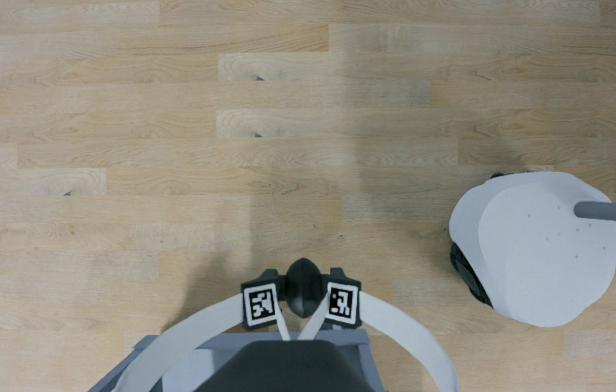

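{"method": "move", "body": {
  "r2": {"joints":{"lift_m":0.89,"arm_m":0.54}},
  "blocking": false
}}

{"method": "wait", "body": {
  "seconds": 2
}}

{"method": "move", "body": {
  "r2": {"base":{"strafe_m":0.3},"pace":"slow"},
  "blocking": false
}}

{"method": "wait", "body": {
  "seconds": 6,
  "cameras": ["r2_head_camera","r2_wrist_camera"]
}}

Scene clock: 298.53 s.
move: r2 moving
r1: as last shown
r1.base_tilt: forward=-1.6 right=+1.2
r1.lidar_m: 5.03 0.33 0.25 - 0.25 0.25 0.58 1.21 1.17 1.18 0.90 1.06
r1.motor_effort: lift_m=+20(20) arm_m=+4(4) wheel_0=+0(1) wheel_1=+0(0) wheel_2=+0(0)
r1.servo_current: wrist_yaw_rad=33(72) wrist_pitch_rad=46(46) wrist_roll_rad=39(59) gripper_m=39(52)
r1.wrist_depth_mm: - 134 249 - 399 235 177 / - 118 134 - 407 237 179 / - 119 158 - 415 237 181 / 109 135 200 - 382 239 182 / 211 - - - 389 242 183 / 218 1229 193 1182 187 242 183 / 226 759 750 153 355 216 183
r2.base_odometry: x=-3.342 y=-1.772 heading=+0.219
r2.turned_by_wheels: +0.000
r2.turned_by_imu: +0.000
r2.base_tilt: forward=-0.6 right=+0.0
r2.lidar_m: 0.99 0.50 0.66 1.20 1.59 0.88 0.84 0.86 1.22 1.35 1.42 1.97
r2.base_status: not commanded
r2.joint_positions: lift_m=+0.982 arm_m=+0.491 wrist_yaw_rad=+0.001 wrist_pitch_rad=+1.569 wrist_roll_rad=+1.568 gripper_m=+0.001
r2.joint_status: lift_m moving; arm_m moving
r2.measured_speeds: translate_m=+0.000 strafe_m=+0.000 rotate_rad=+0.000 lift_m=-0.146 arm_m=+0.195 wrist_yaw_rad=+0.000 wrist_pitch_rad=+0.000 wrist_roll_rad=+0.000
r2.motor_effort: lift_m=+11(19) arm_m=+6(11) wheel_0=+3(4) wheel_1=-2(3) wheel_2=+0(0)
r2.servo_current: wrist_yaw_rad=39(59) wrist_pitch_rad=46(46) wrist_roll_rad=46(52) gripper_m=72(72)
r2.hand_pose: x=+0.6621 y=-0.0874 z=+0.8721 quat_wxyz=(+0.501, +0.500, +0.500, -0.499) (m; r2's base frame)
r2.wrist_depth_mm: 1098 1098 1098 1078 1098 1060 1078 / 1098 1098 1060 1078 1078 1060 1078 / 1098 1098 1078 1078 1078 1060 1078 / 1118 1098 1118 1098 1078 1078 - / 1098 1118 1098 1098 1098 1078 - / 1098 1098 188 193 182 1098 - / 1138 1098 - - - 1078 1078
pictures: none

Scene clock: 299.63 s.
earlier move: r2 done
r1.base_odometry: x=-2.028 y=-0.232 heading=-2.344
r1.turned_by_wheels: +0.000
r1.turned_by_imu: +0.000
r1.base_tilt: forward=-1.6 right=+1.3
r1.lidar_m: 5.03 0.33 0.25 - 0.25 0.25 0.55 1.22 1.17 1.17 0.88 1.04
r1.base_status: not commanded
r1.joint_positions: lift_m=+0.124 arm_m=+0.000 wrist_yaw_rad=+3.196 wrist_pitch_rad=+0.002 wrist_roll_rad=+0.000 gripper_m=+0.056
r1.joint_status: not commanded
r1.measured_speeds: all 0
r1.motor_effort: lift_m=+19(20) arm_m=+3(4) wheel_0=+0(1) wheel_1=+0(0) wheel_2=+0(0)
r1.servo_current: wrist_yaw_rad=59(72) wrist_pitch_rad=39(52) wrist_roll_rad=39(59) gripper_m=39(52)
r1.hand_pose: x=-0.1218 y=+0.0716 z=+0.3019 quat_wxyz=(-0.027, -0.001, +0.000, +1.000) (m; r1's base frame)
r1.wrist_depth_mm: - 134 248 - 399 234 177 / - 118 135 - 402 237 179 / - 119 158 - 415 240 180 / 109 135 199 - 382 239 182 / 212 - - - 387 242 183 / 219 1229 193 1205 187 242 183 / 225 759 759 153 355 215 183
r2.base_odometry: x=-3.342 y=-1.772 heading=+0.219
r2.turned_by_wheels: +0.000
r2.turned_by_imu: +0.000
r2.base_tilt: forward=-0.7 right=+0.1
r2.lidar_m: 0.99 0.51 0.64 1.18 1.61 0.88 0.85 0.89 1.18 1.36 1.42 1.96
r2.base_status: not commanded
r2.joint_positions: lift_m=+0.890 arm_m=+0.540 wrist_yaw_rad=+0.001 wrist_pitch_rad=+1.569 wrist_roll_rad=+1.568 gripper_m=+0.001
r2.joint_status: all done
r2.measured_speeds: all 0
r2.motor_effort: lift_m=+14(19) arm_m=+7(12) wheel_0=+3(4) wheel_1=-2(3) wheel_2=+0(0)
r2.servo_current: wrist_yaw_rad=52(59) wrist_pitch_rad=39(46) wrist_roll_rad=59(59) gripper_m=72(72)
r2.hand_pose: x=+0.7113 y=-0.0874 z=+0.7801 quat_wxyz=(+0.501, +0.500, +0.500, -0.499) (m; r2's base frame)
r2.wrist_depth_mm: 1008 1008 991 991 976 976 976 / 991 1008 991 991 1008 991 991 / 1008 1008 991 976 991 991 991 / 1008 1008 991 1008 991 976 - / 1025 1008 1008 1008 1008 976 - / 1008 1008 189 193 182 991 917 / 1008 1008 - - - 991 991
wait: 1.10 of 2 s (r2 has come to rest)
pictures: none

Scene clock: 300.13 s.
move: r2 moving
r1: as last shown
r1.lidar_m: 5.03 0.31 0.25 - 0.25 0.25 0.54 1.20 1.18 1.14 0.84 1.05
r1.motor_effort: lift_m=+19(20) arm_m=+4(4) wheel_0=+0(1) wheel_1=+0(0) wheel_2=+0(0)
r1.servo_current: wrist_yaw_rad=59(65) wrist_pitch_rad=39(46) wrist_roll_rad=46(59) gripper_m=39(46)
r1.wrist_depth_mm: - 134 248 - 402 234 177 / - 118 135 - 404 236 179 / - 119 159 - 413 239 181 / 109 135 199 - 382 239 182 / 212 - - - 387 241 183 / 218 1205 194 1182 188 242 183 / 226 759 759 154 355 215 183
r2.base_odometry: x=-3.345 y=-1.758 heading=+0.219
r2.turned_by_wheels: +0.000
r2.turned_by_imu: +0.000
r2.base_tilt: forward=-0.6 right=+0.1
r2.lidar_m: 0.97 0.50 0.64 1.18 1.58 0.89 0.83 0.88 1.21 1.38 1.45 1.98
r2.base_status: strafe_m moving
r2.joint_positions: lift_m=+0.890 arm_m=+0.540 wrist_yaw_rad=+0.001 wrist_pitch_rad=+1.569 wrist_roll_rad=+1.568 gripper_m=+0.001
r2.joint_status: not commanded
r2.measured_speeds: translate_m=+0.000 strafe_m=+0.055 rotate_rad=+0.000 lift_m=+0.000 arm_m=+0.000 wrist_yaw_rad=+0.000 wrist_pitch_rad=+0.000 wrist_roll_rad=+0.000
r2.motor_effort: lift_m=+14(14) arm_m=+7(8) wheel_0=-7(9) wheel_1=+6(8) wheel_2=+0(1)
r2.servo_current: wrist_yaw_rad=46(59) wrist_pitch_rad=39(46) wrist_roll_rad=46(52) gripper_m=65(72)
r2.hand_pose: x=+0.7113 y=-0.0874 z=+0.7801 quat_wxyz=(+0.501, +0.500, +0.500, -0.499) (m; r2's base frame)
r2.wrist_depth_mm: 1025 991 1008 991 991 991 976 / 1008 991 1008 991 976 976 991 / 1008 1008 1008 1008 976 991 991 / 991 1008 1008 991 1008 976 - / 1008 991 991 991 976 1008 - / 1008 1008 189 193 183 991 991 / 1008 1025 - - - 991 976
pictures: none

Scene clock: 303.80 s.
earlier move: r2 done
r1.base_odometry: x=-2.028 y=-0.232 heading=-2.344
r1.turned_by_wheels: +0.000
r1.turned_by_imu: +0.000
r1.base_tilt: forward=-1.6 right=+1.3
r1.lidar_m: 5.03 0.33 0.25 - 0.25 0.25 0.56 1.20 1.17 0.88 0.85 0.99
r1.base_status: not commanded
r1.joint_positions: lift_m=+0.124 arm_m=+0.000 wrist_yaw_rad=+3.196 wrist_pitch_rad=+0.002 wrist_roll_rad=+0.000 gripper_m=+0.056
r1.joint_status: not commanded
r1.measured_speeds: all 0
r1.motor_effort: lift_m=+19(20) arm_m=+4(4) wheel_0=+0(1) wheel_1=+0(0) wheel_2=+0(0)
r1.servo_current: wrist_yaw_rad=39(65) wrist_pitch_rad=39(52) wrist_roll_rad=52(65) gripper_m=39(52)
r1.hand_pose: x=-0.1218 y=+0.0716 z=+0.3019 quat_wxyz=(-0.027, -0.001, +0.000, +1.000) (m; r1's base frame)
r1.wrist_depth_mm: - 134 250 - 397 234 176 / - 118 135 - 402 236 179 / - 119 158 - 413 239 181 / 109 135 199 - 384 240 182 / 211 - - - 389 242 183 / 218 1255 193 1182 187 242 183 / 226 750 759 153 355 215 183
r2.base_odometry: x=-3.407 y=-1.480 heading=+0.218
r2.turned_by_wheels: -0.001
r2.turned_by_imu: -0.002
r2.base_tilt: forward=-0.7 right=+0.1
r2.lidar_m: 0.44 0.44 3.22 0.89 0.98 3.99 0.84 0.89 1.20 1.66 1.74 2.40
r2.base_status: done
r2.joint_positions: lift_m=+0.890 arm_m=+0.540 wrist_yaw_rad=+0.001 wrist_pitch_rad=+1.569 wrist_roll_rad=+1.568 gripper_m=+0.001
r2.joint_status: not commanded
r2.measured_speeds: all 0
r2.motor_effort: lift_m=+14(14) arm_m=+7(8) wheel_0=-10(25) wheel_1=+1(10) wheel_2=-7(8)
r2.servo_current: wrist_yaw_rad=52(59) wrist_pitch_rad=46(46) wrist_roll_rad=46(65) gripper_m=72(78)
r2.hand_pose: x=+0.7113 y=-0.0874 z=+0.7801 quat_wxyz=(+0.501, +0.500, +0.500, -0.499) (m; r2's base frame)
r2.wrist_depth_mm: 1008 1008 991 991 991 991 991 / 991 1008 991 976 991 991 976 / 1008 991 1025 991 991 991 991 / 1008 991 991 991 976 976 - / 991 991 991 991 732 1008 - / 496 - 185 191 174 - - / 539 116 - - - - -
wait: 3.67 of 6 s (r2 has come to rest)
pictures: r2_head_camera, r2_wrist_camera
Images, in order (width x height): r2_head_camera 420x560, r2_wrist_camera 616x392.

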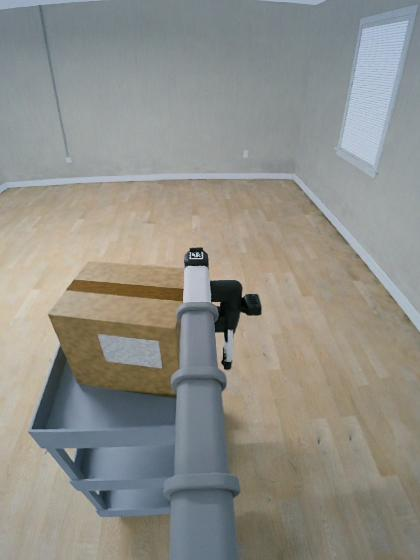

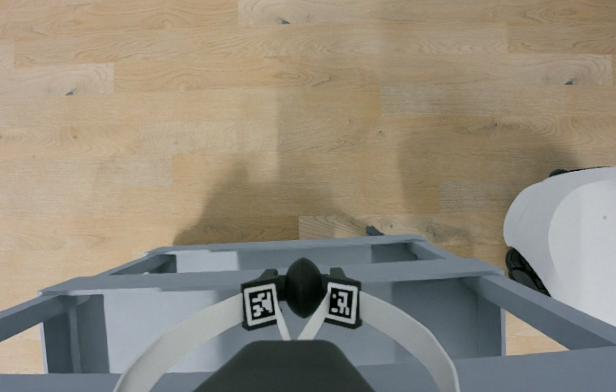

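{"method": "move", "body": {
  "r2": {"base":{"strafe_m":0.35},"pace":"slow"},
  "blocking": false
}}

{"method": "wait", "body": {
  "seconds": 6,
  "cameras": ["r2_head_camera","r2_wrist_camera"]
}}

Scene clock: 309.23 s.
move: r2 moving
r1: as last shown
r1.lidar_m: 5.04 0.30 0.25 - 0.25 0.25 0.57 1.20 1.15 0.88 0.87 1.04
r1.servo_current: wrist_yaw_rad=52(52) wrist_pitch_rad=39(46) wrist_roll_rad=52(52) gripper_m=39(46)
r1.wrist_depth_mm: - 134 248 - 397 234 177 / - 118 135 - 407 236 179 / - 119 158 - 413 239 181 / 109 135 199 - 379 240 182 / 211 - - - 389 241 183 / 219 1205 193 1182 187 242 183 / 225 750 750 154 357 216 183
r2.base_odometry: x=-3.410 y=-1.466 heading=+0.216
r2.turned_by_wheels: -0.002
r2.turned_by_imu: -0.006
r2.base_tilt: forward=-0.7 right=+0.1
r2.lidar_m: 0.42 0.47 3.20 0.88 0.98 3.99 0.84 0.87 1.22 1.68 1.76 2.38
r2.base_status: strafe_m moving
r2.joint_positions: lift_m=+0.890 arm_m=+0.540 wrist_yaw_rad=+0.001 wrist_pitch_rad=+1.569 wrist_roll_rad=+1.568 gripper_m=+0.001
r2.joint_status: not commanded
r2.measured_speeds: translate_m=-0.001 strafe_m=+0.056 rotate_rad=+0.004 lift_m=+0.000 arm_m=+0.000 wrist_yaw_rad=+0.000 wrist_pitch_rad=+0.000 wrist_roll_rad=+0.000
r2.motor_effort: lift_m=+14(14) arm_m=+7(8) wheel_0=-22(25) wheel_1=+1(5) wheel_2=-8(9)
r2.servo_current: wrist_yaw_rad=52(52) wrist_pitch_rad=39(46) wrist_roll_rad=39(59) gripper_m=65(72)
r2.hand_pose: x=+0.7113 y=-0.0874 z=+0.7801 quat_wxyz=(+0.501, +0.500, +0.500, -0.499) (m; r2's base frame)
r2.wrist_depth_mm: 1008 1008 1008 991 976 991 976 / 1008 1008 991 991 991 991 976 / 991 991 1008 991 991 991 991 / 1025 991 1008 991 991 991 - / 1008 1008 1008 991 723 991 - / 496 - 185 193 173 530 - / 539 116 - - - - -
pictures: none

Scene clock: 313.37 s.
earlier move: r2 done
r1.base_odometry: x=-2.028 y=-0.232 heading=-2.344
r1.turned_by_wheels: +0.000
r1.turned_by_imu: +0.000
r1.base_tilt: forward=-1.5 right=+1.3
r1.lidar_m: 5.04 0.31 0.25 - 0.25 0.25 0.53 1.21 1.17 0.52 0.56 0.61
r1.base_status: not commanded
r1.joint_positions: lift_m=+0.124 arm_m=+0.000 wrist_yaw_rad=+3.196 wrist_pitch_rad=+0.002 wrist_roll_rad=+0.000 gripper_m=+0.056
r1.joint_status: not commanded
r1.measured_speeds: all 0
r1.motor_effort: lift_m=+19(20) arm_m=+4(4) wheel_0=-1(1) wheel_1=+0(0) wheel_2=+0(0)
r1.servo_current: wrist_yaw_rad=59(78) wrist_pitch_rad=39(52) wrist_roll_rad=33(65) gripper_m=46(52)
r1.hand_pose: x=-0.1218 y=+0.0716 z=+0.3019 quat_wxyz=(-0.027, -0.001, +0.000, +1.000) (m; r1's base frame)
r1.wrist_depth_mm: - 134 247 - 399 234 177 / - 118 135 - 407 237 179 / - 119 158 - 413 239 180 / 109 135 200 - 382 239 182 / 212 - - - 387 241 183 / 218 1229 194 1160 187 242 183 / 226 750 759 153 355 216 184
r2.base_odometry: x=-3.483 y=-1.138 heading=+0.217
r2.turned_by_wheels: +0.002
r2.turned_by_imu: -0.006
r2.base_tilt: forward=-0.7 right=+0.1
r2.lidar_m: 0.35 0.37 0.44 0.54 0.59 1.16 0.86 0.88 1.24 2.02 2.10 2.78
r2.base_status: done
r2.joint_positions: lift_m=+0.890 arm_m=+0.540 wrist_yaw_rad=+0.001 wrist_pitch_rad=+1.569 wrist_roll_rad=+1.568 gripper_m=+0.001
r2.joint_status: not commanded
r2.measured_speeds: all 0
r2.motor_effort: lift_m=+14(14) arm_m=+7(8) wheel_0=-5(28) wheel_1=+4(6) wheel_2=-7(12)
r2.servo_current: wrist_yaw_rad=52(59) wrist_pitch_rad=33(52) wrist_roll_rad=46(65) gripper_m=65(78)
r2.hand_pose: x=+0.7113 y=-0.0874 z=+0.7801 quat_wxyz=(+0.501, +0.500, +0.500, -0.499) (m; r2's base frame)
r2.wrist_depth_mm: 1008 1008 1008 991 976 991 991 / 991 991 976 991 991 991 976 / 1008 1008 991 991 1008 991 991 / 1008 991 991 991 991 976 - / 991 1008 991 991 512 484 - / 991 1008 183 191 174 - - / 1025 459 - - - 184 -
wait: 4.13 of 6 s (r2 has come to rest)
pictures: r2_head_camera, r2_wrist_camera
Images, in order (width x height): r2_head_camera 420x560, r2_wrist_camera 616x392.

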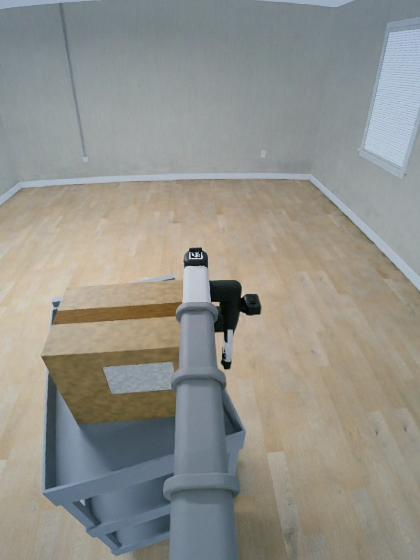

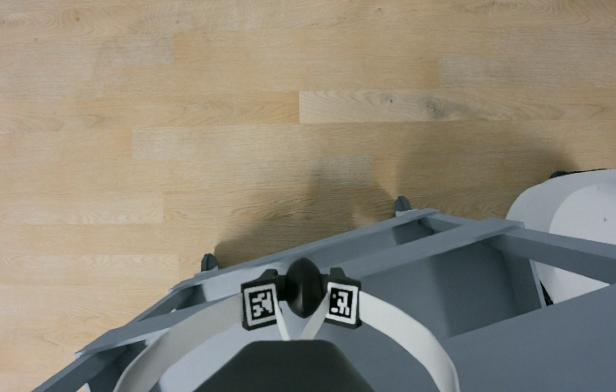

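{"method": "move", "body": {
  "r2": {"joints":{"lift_m":1.03,"gripper_m":0.11}},
  "blocking": false
}}

{"method": "wait", "body": {
  "seconds": 2
}}

{"method": "move", "body": {
  "r2": {"joints":{"arm_m":0.2}},
  "blocking": false
}}

{"method": "wait", "body": {
  "seconds": 2
}}

{"method": "move", "body": {
  "r2": {"base":{"strafe_m":0.2},"pace":"slow"},
  "blocking": false
}}

{"method": "wait", "body": {
  "seconds": 4,
  "cameras": ["r2_head_camera","r2_wrist_camera","r2_head_left_camera"]
}}

Scene clock: 322.70 s.
move: r2 moving
r1: as last shown
r1.base_tilt: forward=-1.6 right=+1.2
r1.lidar_m: 5.03 0.33 0.25 - 0.25 0.25 0.55 1.18 1.16 0.53 0.59 0.60
r1.motor_effort: lift_m=+19(20) arm_m=+4(4) wheel_0=+0(1) wheel_1=+0(0) wheel_2=+0(0)
r1.servo_current: wrist_yaw_rad=52(59) wrist_pitch_rad=39(46) wrist_roll_rad=52(52) gripper_m=33(46)
r1.wrist_depth_mm: - 134 248 - 397 233 177 / - 118 135 - 407 236 179 / - 119 158 - 410 239 181 / 109 135 200 - 382 241 181 / 212 - - - 387 242 183 / 218 1205 193 1182 188 242 184 / 226 768 750 153 357 215 183
r2.base_odometry: x=-3.483 y=-1.138 heading=+0.217
r2.turned_by_wheels: +0.000
r2.turned_by_imu: +0.001
r2.base_tilt: forward=-0.7 right=+0.0
r2.lidar_m: 0.36 0.38 0.43 0.56 0.58 1.14 0.86 0.90 1.20 2.02 2.11 2.80
r2.base_status: not commanded
r2.joint_positions: lift_m=+0.928 arm_m=+0.540 wrist_yaw_rad=+0.001 wrist_pitch_rad=+1.569 wrist_roll_rad=+1.568 gripper_m=+0.020
r2.joint_status: lift_m moving; gripper_m moving
r2.measured_speeds: translate_m=+0.000 strafe_m=+0.000 rotate_rad=+0.000 lift_m=+0.146 arm_m=+0.000 wrist_yaw_rad=+0.000 wrist_pitch_rad=+0.000 wrist_roll_rad=+0.000
r2.motor_effort: lift_m=+21(25) arm_m=+7(8) wheel_0=-5(6) wheel_1=+4(4) wheel_2=-7(8)
r2.servo_current: wrist_yaw_rad=39(52) wrist_pitch_rad=39(52) wrist_roll_rad=46(59) gripper_m=111(111)
r2.hand_pose: x=+0.7113 y=-0.0874 z=+0.8176 quat_wxyz=(+0.501, +0.500, +0.500, -0.499) (m; r2's base frame)
r2.wrist_depth_mm: 1042 1060 1025 1042 1025 1025 1008 / 1042 1060 1025 1025 1025 1025 1008 / 1042 1042 1025 1008 1008 1025 1025 / 1060 1042 1042 1025 1025 1042 - / 1025 1025 1025 1025 512 525 - / 1060 1025 190 191 180 233 222 / 1042 466 - - 213 186 -
pictures: none

Scene clock: 324.10 s.
earlier move: r2 done
r1.base_odometry: x=-2.028 y=-0.232 heading=-2.344
r1.turned_by_wheels: +0.000
r1.turned_by_imu: +0.000
r1.base_tilt: forward=-1.6 right=+1.3
r1.lidar_m: 5.01 0.33 0.25 - 0.25 0.25 0.56 1.17 1.14 0.52 0.58 0.60
r1.base_status: not commanded
r1.joint_positions: lift_m=+0.124 arm_m=+0.000 wrist_yaw_rad=+3.196 wrist_pitch_rad=+0.002 wrist_roll_rad=+0.000 gripper_m=+0.056
r1.joint_status: not commanded
r1.measured_speeds: all 0
r1.motor_effort: lift_m=+19(20) arm_m=+4(4) wheel_0=+0(1) wheel_1=+0(0) wheel_2=+0(0)
r1.servo_current: wrist_yaw_rad=46(65) wrist_pitch_rad=33(52) wrist_roll_rad=52(78) gripper_m=39(46)
r1.hand_pose: x=-0.1218 y=+0.0716 z=+0.3019 quat_wxyz=(-0.027, -0.001, +0.000, +1.000) (m; r1's base frame)
r1.wrist_depth_mm: - 134 248 - 402 234 177 / - 118 134 - 407 236 179 / - 120 158 - 410 239 181 / 109 135 200 - 382 240 182 / 212 - - - 384 242 183 / 218 1205 193 1182 188 242 183 / 225 759 750 153 353 215 183
r2.base_odometry: x=-3.483 y=-1.138 heading=+0.217
r2.turned_by_wheels: +0.000
r2.turned_by_imu: +0.000
r2.base_tilt: forward=-0.7 right=+0.1
r2.lidar_m: 0.37 0.35 0.43 0.56 0.57 1.15 0.84 0.88 1.20 2.01 2.08 2.85
r2.base_status: not commanded
r2.joint_positions: lift_m=+1.030 arm_m=+0.540 wrist_yaw_rad=+0.001 wrist_pitch_rad=+1.569 wrist_roll_rad=+1.568 gripper_m=+0.110
r2.joint_status: all done
r2.measured_speeds: all 0
r2.motor_effort: lift_m=+21(28) arm_m=+7(8) wheel_0=-4(6) wheel_1=+4(4) wheel_2=-7(8)
r2.servo_current: wrist_yaw_rad=33(52) wrist_pitch_rad=46(52) wrist_roll_rad=59(59) gripper_m=52(111)
r2.hand_pose: x=+0.7113 y=-0.0874 z=+0.9195 quat_wxyz=(+0.501, +0.500, +0.500, -0.499) (m; r2's base frame)
r2.wrist_depth_mm: 1182 1138 1138 1118 1138 1118 1138 / 1138 1138 1138 1138 1138 1118 1138 / 1138 1160 1118 1138 1138 1118 1118 / 1138 1160 1138 1138 1138 1118 - / 1138 1138 1138 1138 - 347 309 / 1160 1160 192 336 190 278 - / 1160 355 315 - - - -
wait: 1.40 of 2 s (r2 has come to rest)
pictures: none

Scene clock: 324.60 s.
move: r2 moving
r1: as last shown
r1.lidar_m: 5.04 0.33 0.25 - 0.25 0.26 0.56 1.20 1.19 0.53 0.57 0.60
r1.servo_current: wrist_yaw_rad=52(59) wrist_pitch_rad=39(46) wrist_roll_rad=46(59) gripper_m=39(46)
r1.wrist_depth_mm: - 134 248 - 399 234 177 / - 118 135 - 404 236 179 / - 120 158 - 415 238 181 / 109 135 199 - 384 239 182 / 212 - - - 389 242 183 / 218 1229 194 1182 189 242 183 / 225 750 759 153 357 215 184
r2.base_odometry: x=-3.483 y=-1.138 heading=+0.217
r2.turned_by_wheels: +0.000
r2.turned_by_imu: +0.000
r2.base_tilt: forward=-0.7 right=+0.0
r2.lidar_m: 0.35 0.37 0.42 0.55 0.57 1.15 0.84 0.89 1.21 2.01 2.10 2.80
r2.base_status: not commanded
r2.joint_positions: lift_m=+1.030 arm_m=+0.489 wrist_yaw_rad=+0.001 wrist_pitch_rad=+1.569 wrist_roll_rad=+1.568 gripper_m=+0.110
r2.joint_status: arm_m moving
r2.measured_speeds: translate_m=+0.000 strafe_m=+0.000 rotate_rad=+0.000 lift_m=+0.000 arm_m=-0.195 wrist_yaw_rad=+0.000 wrist_pitch_rad=+0.000 wrist_roll_rad=+0.000
r2.motor_effort: lift_m=+21(21) arm_m=-5(10) wheel_0=-4(5) wheel_1=+4(4) wheel_2=-6(7)
r2.servo_current: wrist_yaw_rad=46(52) wrist_pitch_rad=39(46) wrist_roll_rad=46(59) gripper_m=59(59)
r2.hand_pose: x=+0.6609 y=-0.0874 z=+0.9195 quat_wxyz=(+0.501, +0.500, +0.500, -0.499) (m; r2's base frame)
r2.wrist_depth_mm: 1138 1118 1138 1138 1118 1118 1098 / 1160 1160 1118 1138 1118 1118 1098 / 1138 1160 1118 1138 1138 1098 1118 / 1160 1138 1138 1138 1118 1138 - / 1118 1160 1138 - - 320 293 / 1160 1138 194 309 189 - - / 500 310 296 - - - -
pictures: none

Scene clock: 326.23 s.
earlier move: r2 done
r1.base_odometry: x=-2.028 y=-0.232 heading=-2.344
r1.turned_by_wheels: +0.000
r1.turned_by_imu: +0.000
r1.base_tilt: forward=-1.6 right=+1.3
r1.lidar_m: 5.04 0.32 0.25 - 0.25 0.25 0.56 1.22 1.15 0.53 0.56 0.61
r1.base_status: not commanded
r1.joint_positions: lift_m=+0.124 arm_m=+0.000 wrist_yaw_rad=+3.196 wrist_pitch_rad=+0.002 wrist_roll_rad=+0.000 gripper_m=+0.056
r1.joint_status: not commanded
r1.measured_speeds: all 0
r1.motor_effort: lift_m=+19(20) arm_m=+4(4) wheel_0=+0(1) wheel_1=+0(0) wheel_2=+0(0)
r1.servo_current: wrist_yaw_rad=33(65) wrist_pitch_rad=39(52) wrist_roll_rad=46(59) gripper_m=39(46)
r1.hand_pose: x=-0.1218 y=+0.0716 z=+0.3019 quat_wxyz=(-0.027, -0.001, +0.000, +1.000) (m; r1's base frame)
r1.wrist_depth_mm: - 134 249 - 399 234 177 / - 118 135 - 407 236 179 / - 119 158 - 413 238 181 / 109 135 199 - 382 240 182 / 212 - - - 387 243 183 / 218 1229 194 1182 188 243 183 / 226 759 759 153 355 215 183
r2.base_odometry: x=-3.483 y=-1.138 heading=+0.218
r2.turned_by_wheels: +0.000
r2.turned_by_imu: +0.000
r2.base_tilt: forward=-0.7 right=+0.1
r2.lidar_m: 0.36 0.35 0.44 0.56 0.60 1.20 0.87 0.87 1.22 1.99 2.09 2.81
r2.base_status: not commanded
r2.joint_positions: lift_m=+1.030 arm_m=+0.200 wrist_yaw_rad=+0.001 wrist_pitch_rad=+1.569 wrist_roll_rad=+1.568 gripper_m=+0.110
r2.joint_status: all done
r2.measured_speeds: all 0
r2.motor_effort: lift_m=+21(21) arm_m=-7(12) wheel_0=-4(5) wheel_1=+4(4) wheel_2=-6(7)
r2.servo_current: wrist_yaw_rad=52(59) wrist_pitch_rad=39(52) wrist_roll_rad=39(65) gripper_m=52(59)
r2.hand_pose: x=+0.3717 y=-0.0874 z=+0.9195 quat_wxyz=(+0.501, +0.500, +0.500, -0.499) (m; r2's base frame)
r2.wrist_depth_mm: 1138 1138 1138 1118 1138 1138 1118 / 1138 1160 1138 1118 1138 1118 1118 / 1160 1138 1138 1138 1138 1118 1118 / 1138 1138 1160 1138 1138 1138 1118 / 1118 1138 281 1138 1138 - 1138 / - 181 193 1138 198 1118 1160 / 336 330 - - 1138 1118 1160
wait: 1.63 of 2 s (r2 has come to rest)
pictures: none

Scene clock: 326.73 s.
move: r2 moving
r1: as last shown
r1.lidar_m: 5.02 0.31 0.25 - 0.25 0.25 0.58 1.20 1.15 0.51 0.56 0.62
r1.motor_effort: lift_m=+20(20) arm_m=+4(4) wheel_0=+0(1) wheel_1=+0(0) wheel_2=+0(0)
r1.servo_current: wrist_yaw_rad=65(65) wrist_pitch_rad=39(52) wrist_roll_rad=52(59) gripper_m=39(46)
r1.wrist_depth_mm: - 134 248 - 399 234 177 / - 118 135 - 404 238 179 / - 120 158 - 415 240 181 / 109 135 200 - 384 242 182 / 211 - - - 387 241 183 / 219 1229 194 1205 187 243 184 / 227 750 750 153 357 215 184
r2.base_odometry: x=-3.486 y=-1.124 heading=+0.218
r2.turned_by_wheels: +0.000
r2.turned_by_imu: +0.000
r2.base_tilt: forward=-0.7 right=+0.0
r2.lidar_m: 0.37 0.37 0.43 0.51 0.56 1.15 0.84 0.88 1.20 2.03 2.11 2.83
r2.base_status: strafe_m moving
r2.joint_positions: lift_m=+1.030 arm_m=+0.200 wrist_yaw_rad=+0.001 wrist_pitch_rad=+1.569 wrist_roll_rad=+1.568 gripper_m=+0.110
r2.joint_status: not commanded
r2.measured_speeds: translate_m=+0.000 strafe_m=+0.055 rotate_rad=-0.001 lift_m=+0.000 arm_m=+0.000 wrist_yaw_rad=+0.000 wrist_pitch_rad=+0.000 wrist_roll_rad=+0.000
r2.motor_effort: lift_m=+21(21) arm_m=-7(8) wheel_0=-3(11) wheel_1=+7(10) wheel_2=+0(4)
r2.servo_current: wrist_yaw_rad=33(59) wrist_pitch_rad=39(46) wrist_roll_rad=46(59) gripper_m=39(59)
r2.hand_pose: x=+0.3717 y=-0.0874 z=+0.9195 quat_wxyz=(+0.501, +0.500, +0.500, -0.499) (m; r2's base frame)
r2.wrist_depth_mm: 1118 1118 1118 1138 1160 1098 1118 / 1138 1118 1118 1138 1138 1118 1118 / 1118 1138 1118 1098 1138 1138 1138 / 1138 1138 1182 1118 1160 1138 1138 / 1138 1160 282 1138 1138 - 1118 / - - 193 1160 199 1160 1160 / 312 304 - - 1138 1138 1160
pictures: none

Scene clock: 329.37 s.
earlier move: r2 done
r1.base_odometry: x=-2.028 y=-0.232 heading=-2.344
r1.turned_by_wheels: +0.000
r1.turned_by_imu: +0.000
r1.base_tilt: forward=-1.6 right=+1.2
r1.lidar_m: 5.04 0.31 0.25 - 0.25 0.25 0.57 1.19 1.18 0.34 0.37 0.60
r1.base_status: not commanded
r1.joint_positions: lift_m=+0.124 arm_m=+0.000 wrist_yaw_rad=+3.196 wrist_pitch_rad=+0.002 wrist_roll_rad=+0.000 gripper_m=+0.056
r1.joint_status: not commanded
r1.measured_speeds: all 0
r1.motor_effort: lift_m=+19(20) arm_m=+4(4) wheel_0=+0(1) wheel_1=+0(0) wheel_2=+0(0)
r1.servo_current: wrist_yaw_rad=52(85) wrist_pitch_rad=46(52) wrist_roll_rad=52(72) gripper_m=46(46)
r1.hand_pose: x=-0.1218 y=+0.0716 z=+0.3019 quat_wxyz=(-0.027, -0.001, +0.000, +1.000) (m; r1's base frame)
r1.wrist_depth_mm: - 134 248 - 399 235 178 / - 118 135 - 404 236 180 / - 119 158 - 413 239 181 / 109 135 201 - 384 240 182 / 211 - - - 387 242 183 / 218 1205 193 1205 188 241 183 / 225 768 759 153 355 215 183
r2.base_odometry: x=-3.526 y=-0.943 heading=+0.218
r2.turned_by_wheels: +0.000
r2.turned_by_imu: +0.000
r2.base_tilt: forward=-0.7 right=+0.1
r2.lidar_m: 0.32 0.32 2.66 0.36 0.36 0.93 3.92 0.93 1.20 2.20 2.29 0.40
r2.base_status: done
r2.joint_positions: lift_m=+1.030 arm_m=+0.200 wrist_yaw_rad=+0.001 wrist_pitch_rad=+1.569 wrist_roll_rad=+1.568 gripper_m=+0.110
r2.joint_status: not commanded
r2.measured_speeds: all 0
r2.motor_effort: lift_m=+21(21) arm_m=-7(8) wheel_0=-4(12) wheel_1=+5(11) wheel_2=+0(4)
r2.servo_current: wrist_yaw_rad=46(65) wrist_pitch_rad=39(52) wrist_roll_rad=33(65) gripper_m=46(59)
r2.hand_pose: x=+0.3717 y=-0.0874 z=+0.9195 quat_wxyz=(+0.501, +0.500, +0.500, -0.499) (m; r2's base frame)
r2.wrist_depth_mm: 1138 306 324 1138 1138 1138 1118 / 325 - - 1138 1138 1118 1138 / 220 310 - 1138 1138 1160 1138 / 225 304 - 1160 1138 1138 1138 / 212 303 - 1138 1138 - 1138 / 207 274 193 304 198 1118 1160 / 211 265 - - 1138 1118 1138
wait: 2.63 of 4 s (r2 has come to rest)
pictures: r2_head_camera, r2_head_left_camera, r2_wrist_camera
Images, in order (width x height): r2_head_camera 420x560, r2_head_left_camera 420x672, r2_wrist_camera 616x392.

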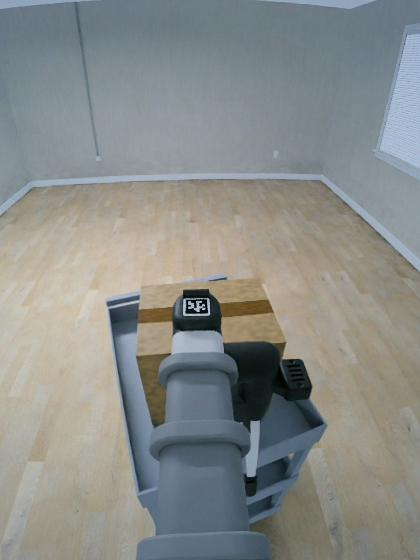

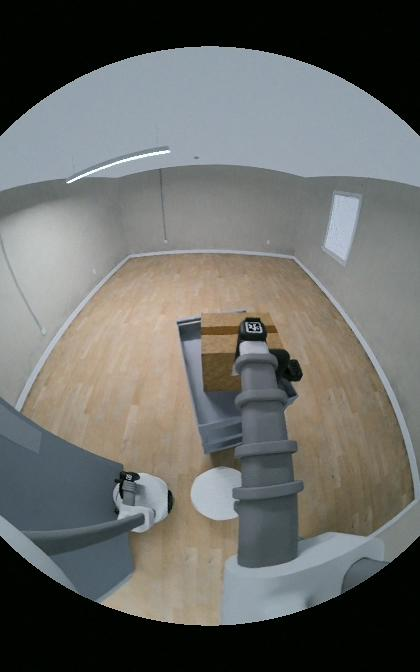

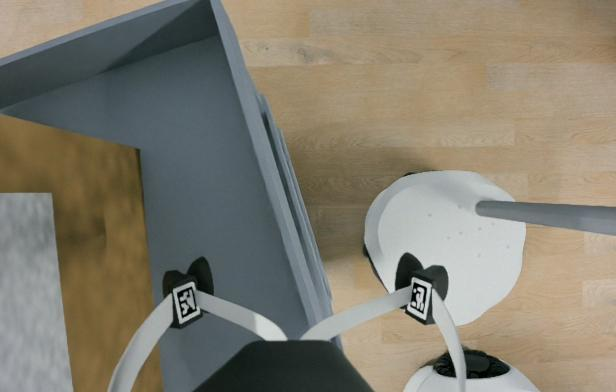

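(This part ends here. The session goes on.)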